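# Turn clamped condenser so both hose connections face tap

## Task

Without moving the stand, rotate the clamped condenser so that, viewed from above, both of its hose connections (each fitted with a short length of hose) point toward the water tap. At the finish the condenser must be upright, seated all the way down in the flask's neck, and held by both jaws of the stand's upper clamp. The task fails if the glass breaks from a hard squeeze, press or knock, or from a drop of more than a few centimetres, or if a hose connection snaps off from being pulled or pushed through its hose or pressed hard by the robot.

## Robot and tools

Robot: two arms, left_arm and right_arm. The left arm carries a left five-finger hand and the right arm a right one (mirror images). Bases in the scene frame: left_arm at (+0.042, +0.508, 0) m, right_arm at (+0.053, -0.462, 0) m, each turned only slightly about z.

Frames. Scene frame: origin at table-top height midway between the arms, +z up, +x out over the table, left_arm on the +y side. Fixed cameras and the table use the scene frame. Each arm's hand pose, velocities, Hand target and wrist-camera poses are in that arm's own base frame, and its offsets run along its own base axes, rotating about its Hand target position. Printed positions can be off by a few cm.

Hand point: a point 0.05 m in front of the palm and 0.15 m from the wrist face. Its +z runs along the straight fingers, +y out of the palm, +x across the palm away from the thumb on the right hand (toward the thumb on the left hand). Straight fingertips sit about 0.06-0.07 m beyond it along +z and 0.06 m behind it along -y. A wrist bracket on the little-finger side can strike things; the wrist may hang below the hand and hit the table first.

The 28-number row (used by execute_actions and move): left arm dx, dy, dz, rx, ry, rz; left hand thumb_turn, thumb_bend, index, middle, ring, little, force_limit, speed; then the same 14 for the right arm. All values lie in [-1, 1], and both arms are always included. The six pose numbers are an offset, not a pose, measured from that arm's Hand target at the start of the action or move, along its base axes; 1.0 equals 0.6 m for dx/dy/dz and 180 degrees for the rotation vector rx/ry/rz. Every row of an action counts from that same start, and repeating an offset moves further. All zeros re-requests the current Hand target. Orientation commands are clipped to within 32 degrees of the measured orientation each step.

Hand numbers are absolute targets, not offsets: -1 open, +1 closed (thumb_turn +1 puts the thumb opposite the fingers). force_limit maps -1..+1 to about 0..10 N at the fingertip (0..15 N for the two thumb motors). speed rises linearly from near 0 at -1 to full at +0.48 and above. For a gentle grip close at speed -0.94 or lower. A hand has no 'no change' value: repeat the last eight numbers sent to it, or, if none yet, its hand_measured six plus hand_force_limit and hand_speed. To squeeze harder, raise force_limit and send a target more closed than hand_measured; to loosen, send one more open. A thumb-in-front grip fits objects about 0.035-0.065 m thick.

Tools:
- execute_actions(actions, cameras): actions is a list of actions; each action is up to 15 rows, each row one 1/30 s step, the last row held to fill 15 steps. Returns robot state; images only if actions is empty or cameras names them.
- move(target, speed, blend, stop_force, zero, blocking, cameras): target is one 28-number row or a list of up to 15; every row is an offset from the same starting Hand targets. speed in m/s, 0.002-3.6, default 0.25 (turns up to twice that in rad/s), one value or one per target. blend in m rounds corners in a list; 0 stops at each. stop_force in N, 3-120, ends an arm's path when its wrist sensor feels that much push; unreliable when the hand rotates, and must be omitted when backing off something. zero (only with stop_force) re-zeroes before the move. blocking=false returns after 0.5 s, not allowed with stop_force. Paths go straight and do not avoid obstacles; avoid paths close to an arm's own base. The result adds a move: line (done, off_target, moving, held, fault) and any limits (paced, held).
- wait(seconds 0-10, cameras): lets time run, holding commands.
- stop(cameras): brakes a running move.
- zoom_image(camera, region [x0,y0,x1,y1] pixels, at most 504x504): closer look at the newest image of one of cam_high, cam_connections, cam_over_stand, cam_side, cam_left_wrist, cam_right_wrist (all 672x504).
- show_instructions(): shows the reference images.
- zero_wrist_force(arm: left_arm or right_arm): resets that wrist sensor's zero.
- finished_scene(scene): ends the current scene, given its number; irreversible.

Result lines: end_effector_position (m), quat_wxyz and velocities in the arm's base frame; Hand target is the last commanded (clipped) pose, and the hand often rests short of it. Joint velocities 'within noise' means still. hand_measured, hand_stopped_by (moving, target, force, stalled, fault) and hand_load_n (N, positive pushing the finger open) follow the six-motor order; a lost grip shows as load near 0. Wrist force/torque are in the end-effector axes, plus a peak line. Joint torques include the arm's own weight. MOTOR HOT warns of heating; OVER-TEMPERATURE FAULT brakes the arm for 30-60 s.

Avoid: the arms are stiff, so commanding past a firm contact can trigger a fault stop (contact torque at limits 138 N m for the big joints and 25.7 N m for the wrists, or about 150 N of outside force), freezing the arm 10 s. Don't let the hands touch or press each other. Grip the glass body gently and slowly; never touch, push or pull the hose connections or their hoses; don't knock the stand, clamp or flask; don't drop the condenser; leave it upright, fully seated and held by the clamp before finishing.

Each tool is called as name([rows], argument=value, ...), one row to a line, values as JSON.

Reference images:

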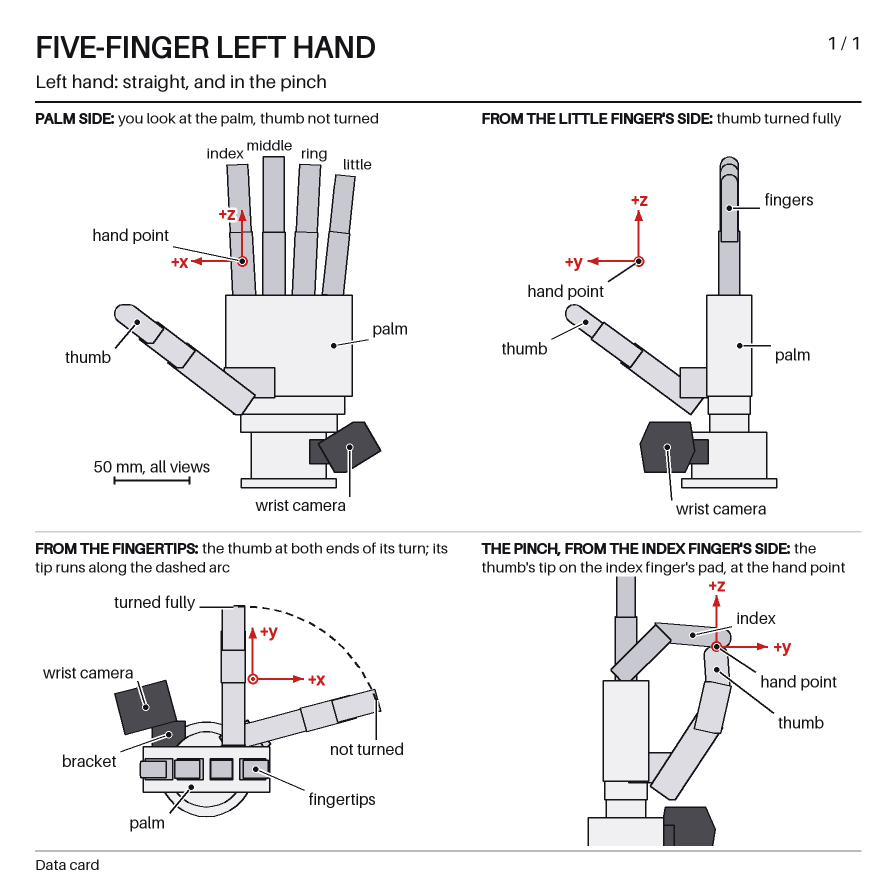

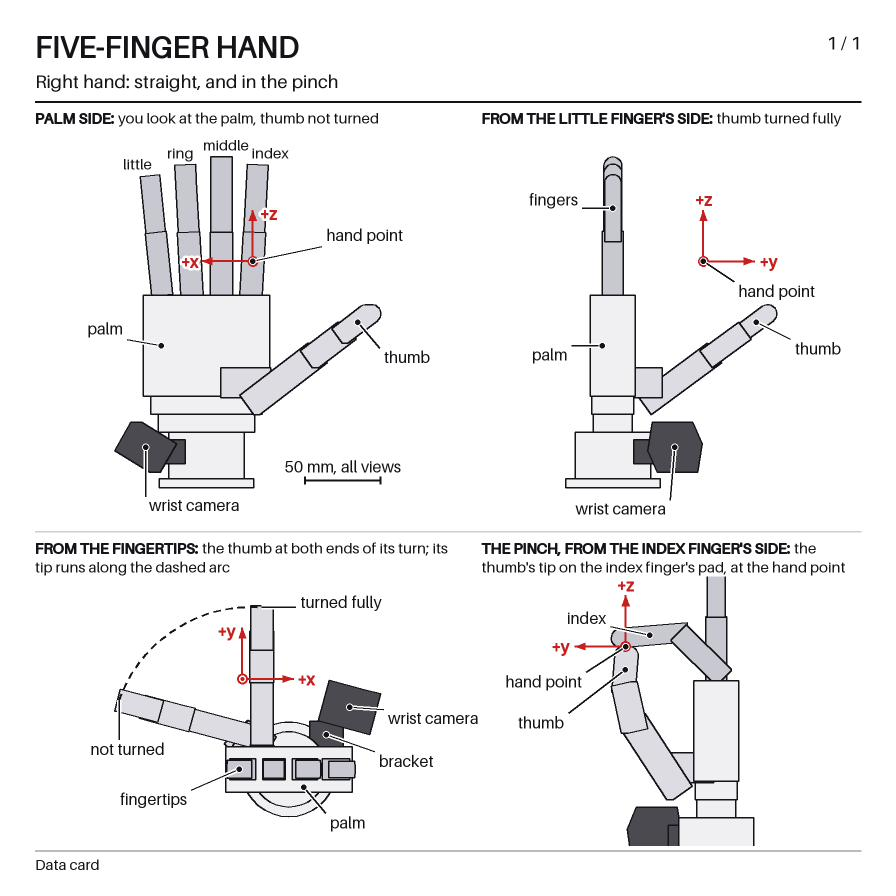

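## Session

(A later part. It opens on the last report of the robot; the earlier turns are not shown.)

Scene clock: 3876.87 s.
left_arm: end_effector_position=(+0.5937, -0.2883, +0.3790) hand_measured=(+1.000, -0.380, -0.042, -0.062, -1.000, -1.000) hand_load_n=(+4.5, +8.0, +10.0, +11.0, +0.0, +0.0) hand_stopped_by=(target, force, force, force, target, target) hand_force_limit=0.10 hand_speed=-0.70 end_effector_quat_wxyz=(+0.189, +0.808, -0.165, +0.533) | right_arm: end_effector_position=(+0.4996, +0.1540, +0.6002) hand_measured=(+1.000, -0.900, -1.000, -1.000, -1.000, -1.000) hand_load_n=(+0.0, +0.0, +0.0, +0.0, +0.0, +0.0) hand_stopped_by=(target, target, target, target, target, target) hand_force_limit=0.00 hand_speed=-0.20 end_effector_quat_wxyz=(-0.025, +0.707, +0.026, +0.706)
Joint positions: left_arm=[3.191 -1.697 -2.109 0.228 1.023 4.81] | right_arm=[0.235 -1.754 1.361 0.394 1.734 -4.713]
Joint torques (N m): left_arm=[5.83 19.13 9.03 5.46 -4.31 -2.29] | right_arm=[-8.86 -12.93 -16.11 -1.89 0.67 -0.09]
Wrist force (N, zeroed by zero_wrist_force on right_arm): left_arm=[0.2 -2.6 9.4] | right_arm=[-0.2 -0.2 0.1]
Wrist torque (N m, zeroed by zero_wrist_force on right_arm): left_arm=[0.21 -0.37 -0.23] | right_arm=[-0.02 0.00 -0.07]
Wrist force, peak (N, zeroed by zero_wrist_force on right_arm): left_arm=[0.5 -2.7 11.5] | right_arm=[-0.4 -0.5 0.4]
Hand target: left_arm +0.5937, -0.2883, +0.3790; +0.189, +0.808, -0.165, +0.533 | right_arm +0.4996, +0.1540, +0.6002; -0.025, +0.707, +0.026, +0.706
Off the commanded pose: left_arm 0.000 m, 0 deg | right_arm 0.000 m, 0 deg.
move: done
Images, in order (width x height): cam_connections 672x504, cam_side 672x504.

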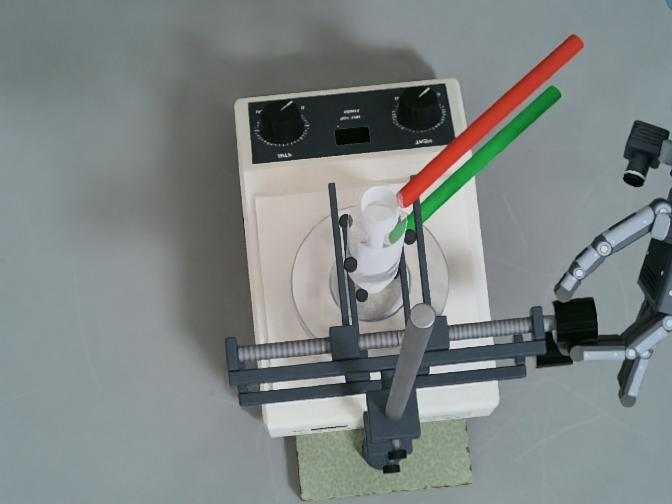

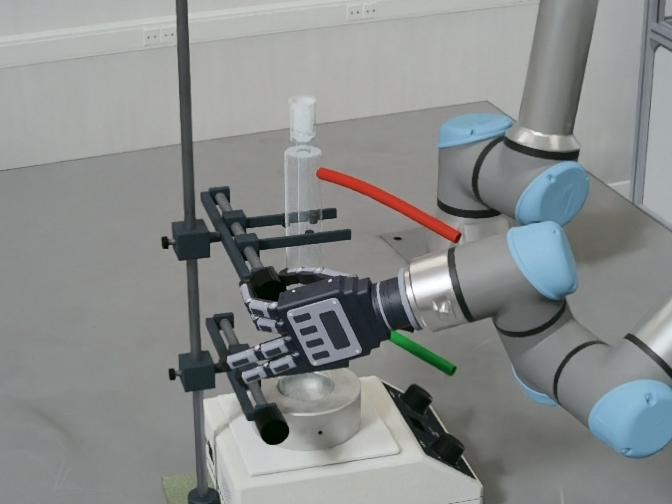

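move([
  [0,0,0,0,0,0,1,-0.9,-0.5,-0.5,-1,-1,0,-0.3,0,0,0,0,0,0,1,-0.9,-1,-1,-1,-1,0,-0.2],
  [0.05,0.32,0,0,0,0,1,-0.9,-0.5,-0.5,-1,-1,0,-0.3,0,0,0,0,0,0,1,-0.9,-1,-1,-1,-1,0,-0.2],
], speed=[0.1,0.15], cameras=["cam_connections","cam_over_stand","cam_side","cam_high"])

zoom_image(camera="cam_connections", region=[280, 100, 480, 300])

zoom_image(camera="cam_side", region=[190, 80, 450, 420])

Scene clock: 3894.07 s.
left_arm: end_effector_position=(+0.6237, -0.0964, +0.3790) hand_measured=(+1.000, -0.900, -0.500, -0.500, -1.000, -1.000) hand_load_n=(+0.0, +0.0, +0.0, +0.0, +0.0, +0.0) hand_stopped_by=(target, target, target, target, target, target) hand_force_limit=0.00 hand_speed=-0.30 end_effector_quat_wxyz=(+0.189, +0.808, -0.165, +0.533) | right_arm: end_effector_position=(+0.4996, +0.1540, +0.6002) hand_measured=(+1.000, -0.900, -1.000, -1.000, -1.000, -1.000) hand_load_n=(+0.5, +0.0, +0.0, +0.0, +0.0, +0.0) hand_stopped_by=(target, target, target, target, target, target) hand_force_limit=0.00 hand_speed=-0.20 end_effector_quat_wxyz=(-0.025, +0.707, +0.026, +0.706)
Joint positions: left_arm=[3.621 -1.692 -2.082 -0.005 0.65 5.105] | right_arm=[0.235 -1.754 1.361 0.394 1.734 -4.713]
Joint torques (N m): left_arm=[6.72 14.85 29.6 0.29 -3.1 2.29] | right_arm=[-7.82 -12.46 -16.05 -1.69 0.88 -0.08]
Wrist force (N, zeroed by zero_wrist_force on right_arm): left_arm=[3.3 2.0 -0.1] | right_arm=[0.0 -0.2 -0.3]
Wrist torque (N m, zeroed by zero_wrist_force on right_arm): left_arm=[0.34 -0.34 -0.36] | right_arm=[0.00 -0.02 -0.06]
Wrist force, peak (N, zeroed by zero_wrist_force on right_arm): left_arm=[0.1 -2.7 9.5] | right_arm=[-0.4 -0.6 0.3]
Hand target: left_arm +0.6237, -0.0963, +0.3790; +0.189, +0.808, -0.165, +0.533 | right_arm +0.4996, +0.1540, +0.6002; -0.025, +0.707, +0.026, +0.706
Off the commanded pose: left_arm 0.000 m, 0 deg | right_arm 0.000 m, 0 deg.
move: done
Images, in order (width x height): cam_high 672x504, cam_connections 672x504, cam_over_stand 672x504, cam_side 672x504.

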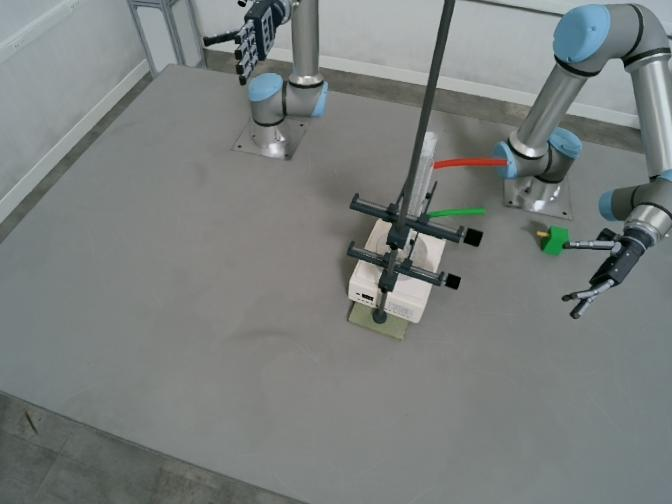

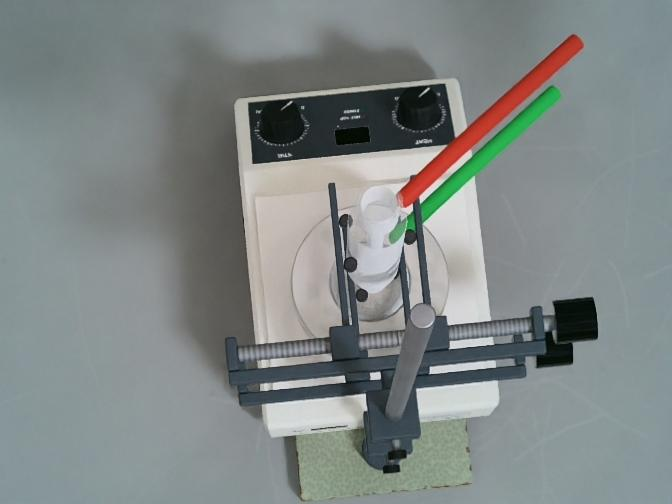

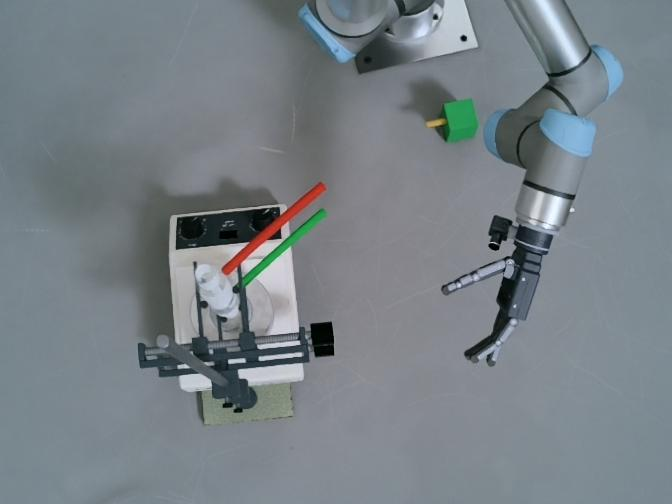

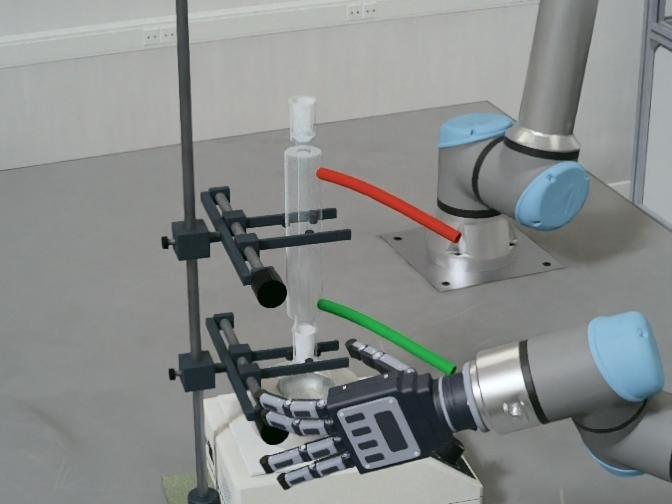

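Scaled by 2.520 from the camera's 672x504 image, which has a finer 960x720 frame.

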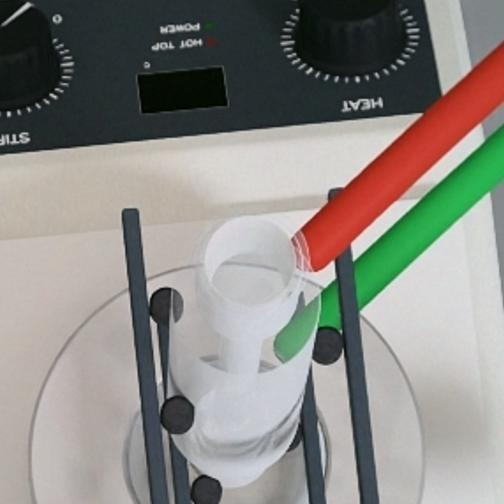

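Scaled by 1.482 from the camera's 672x504 image, which has a finer 960x720 frame.

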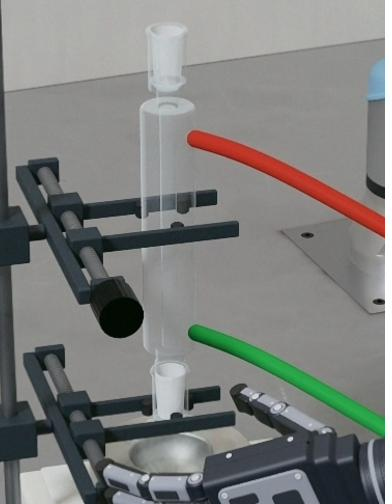

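finished_scene(scene=1)

The scene is finished: the task was done.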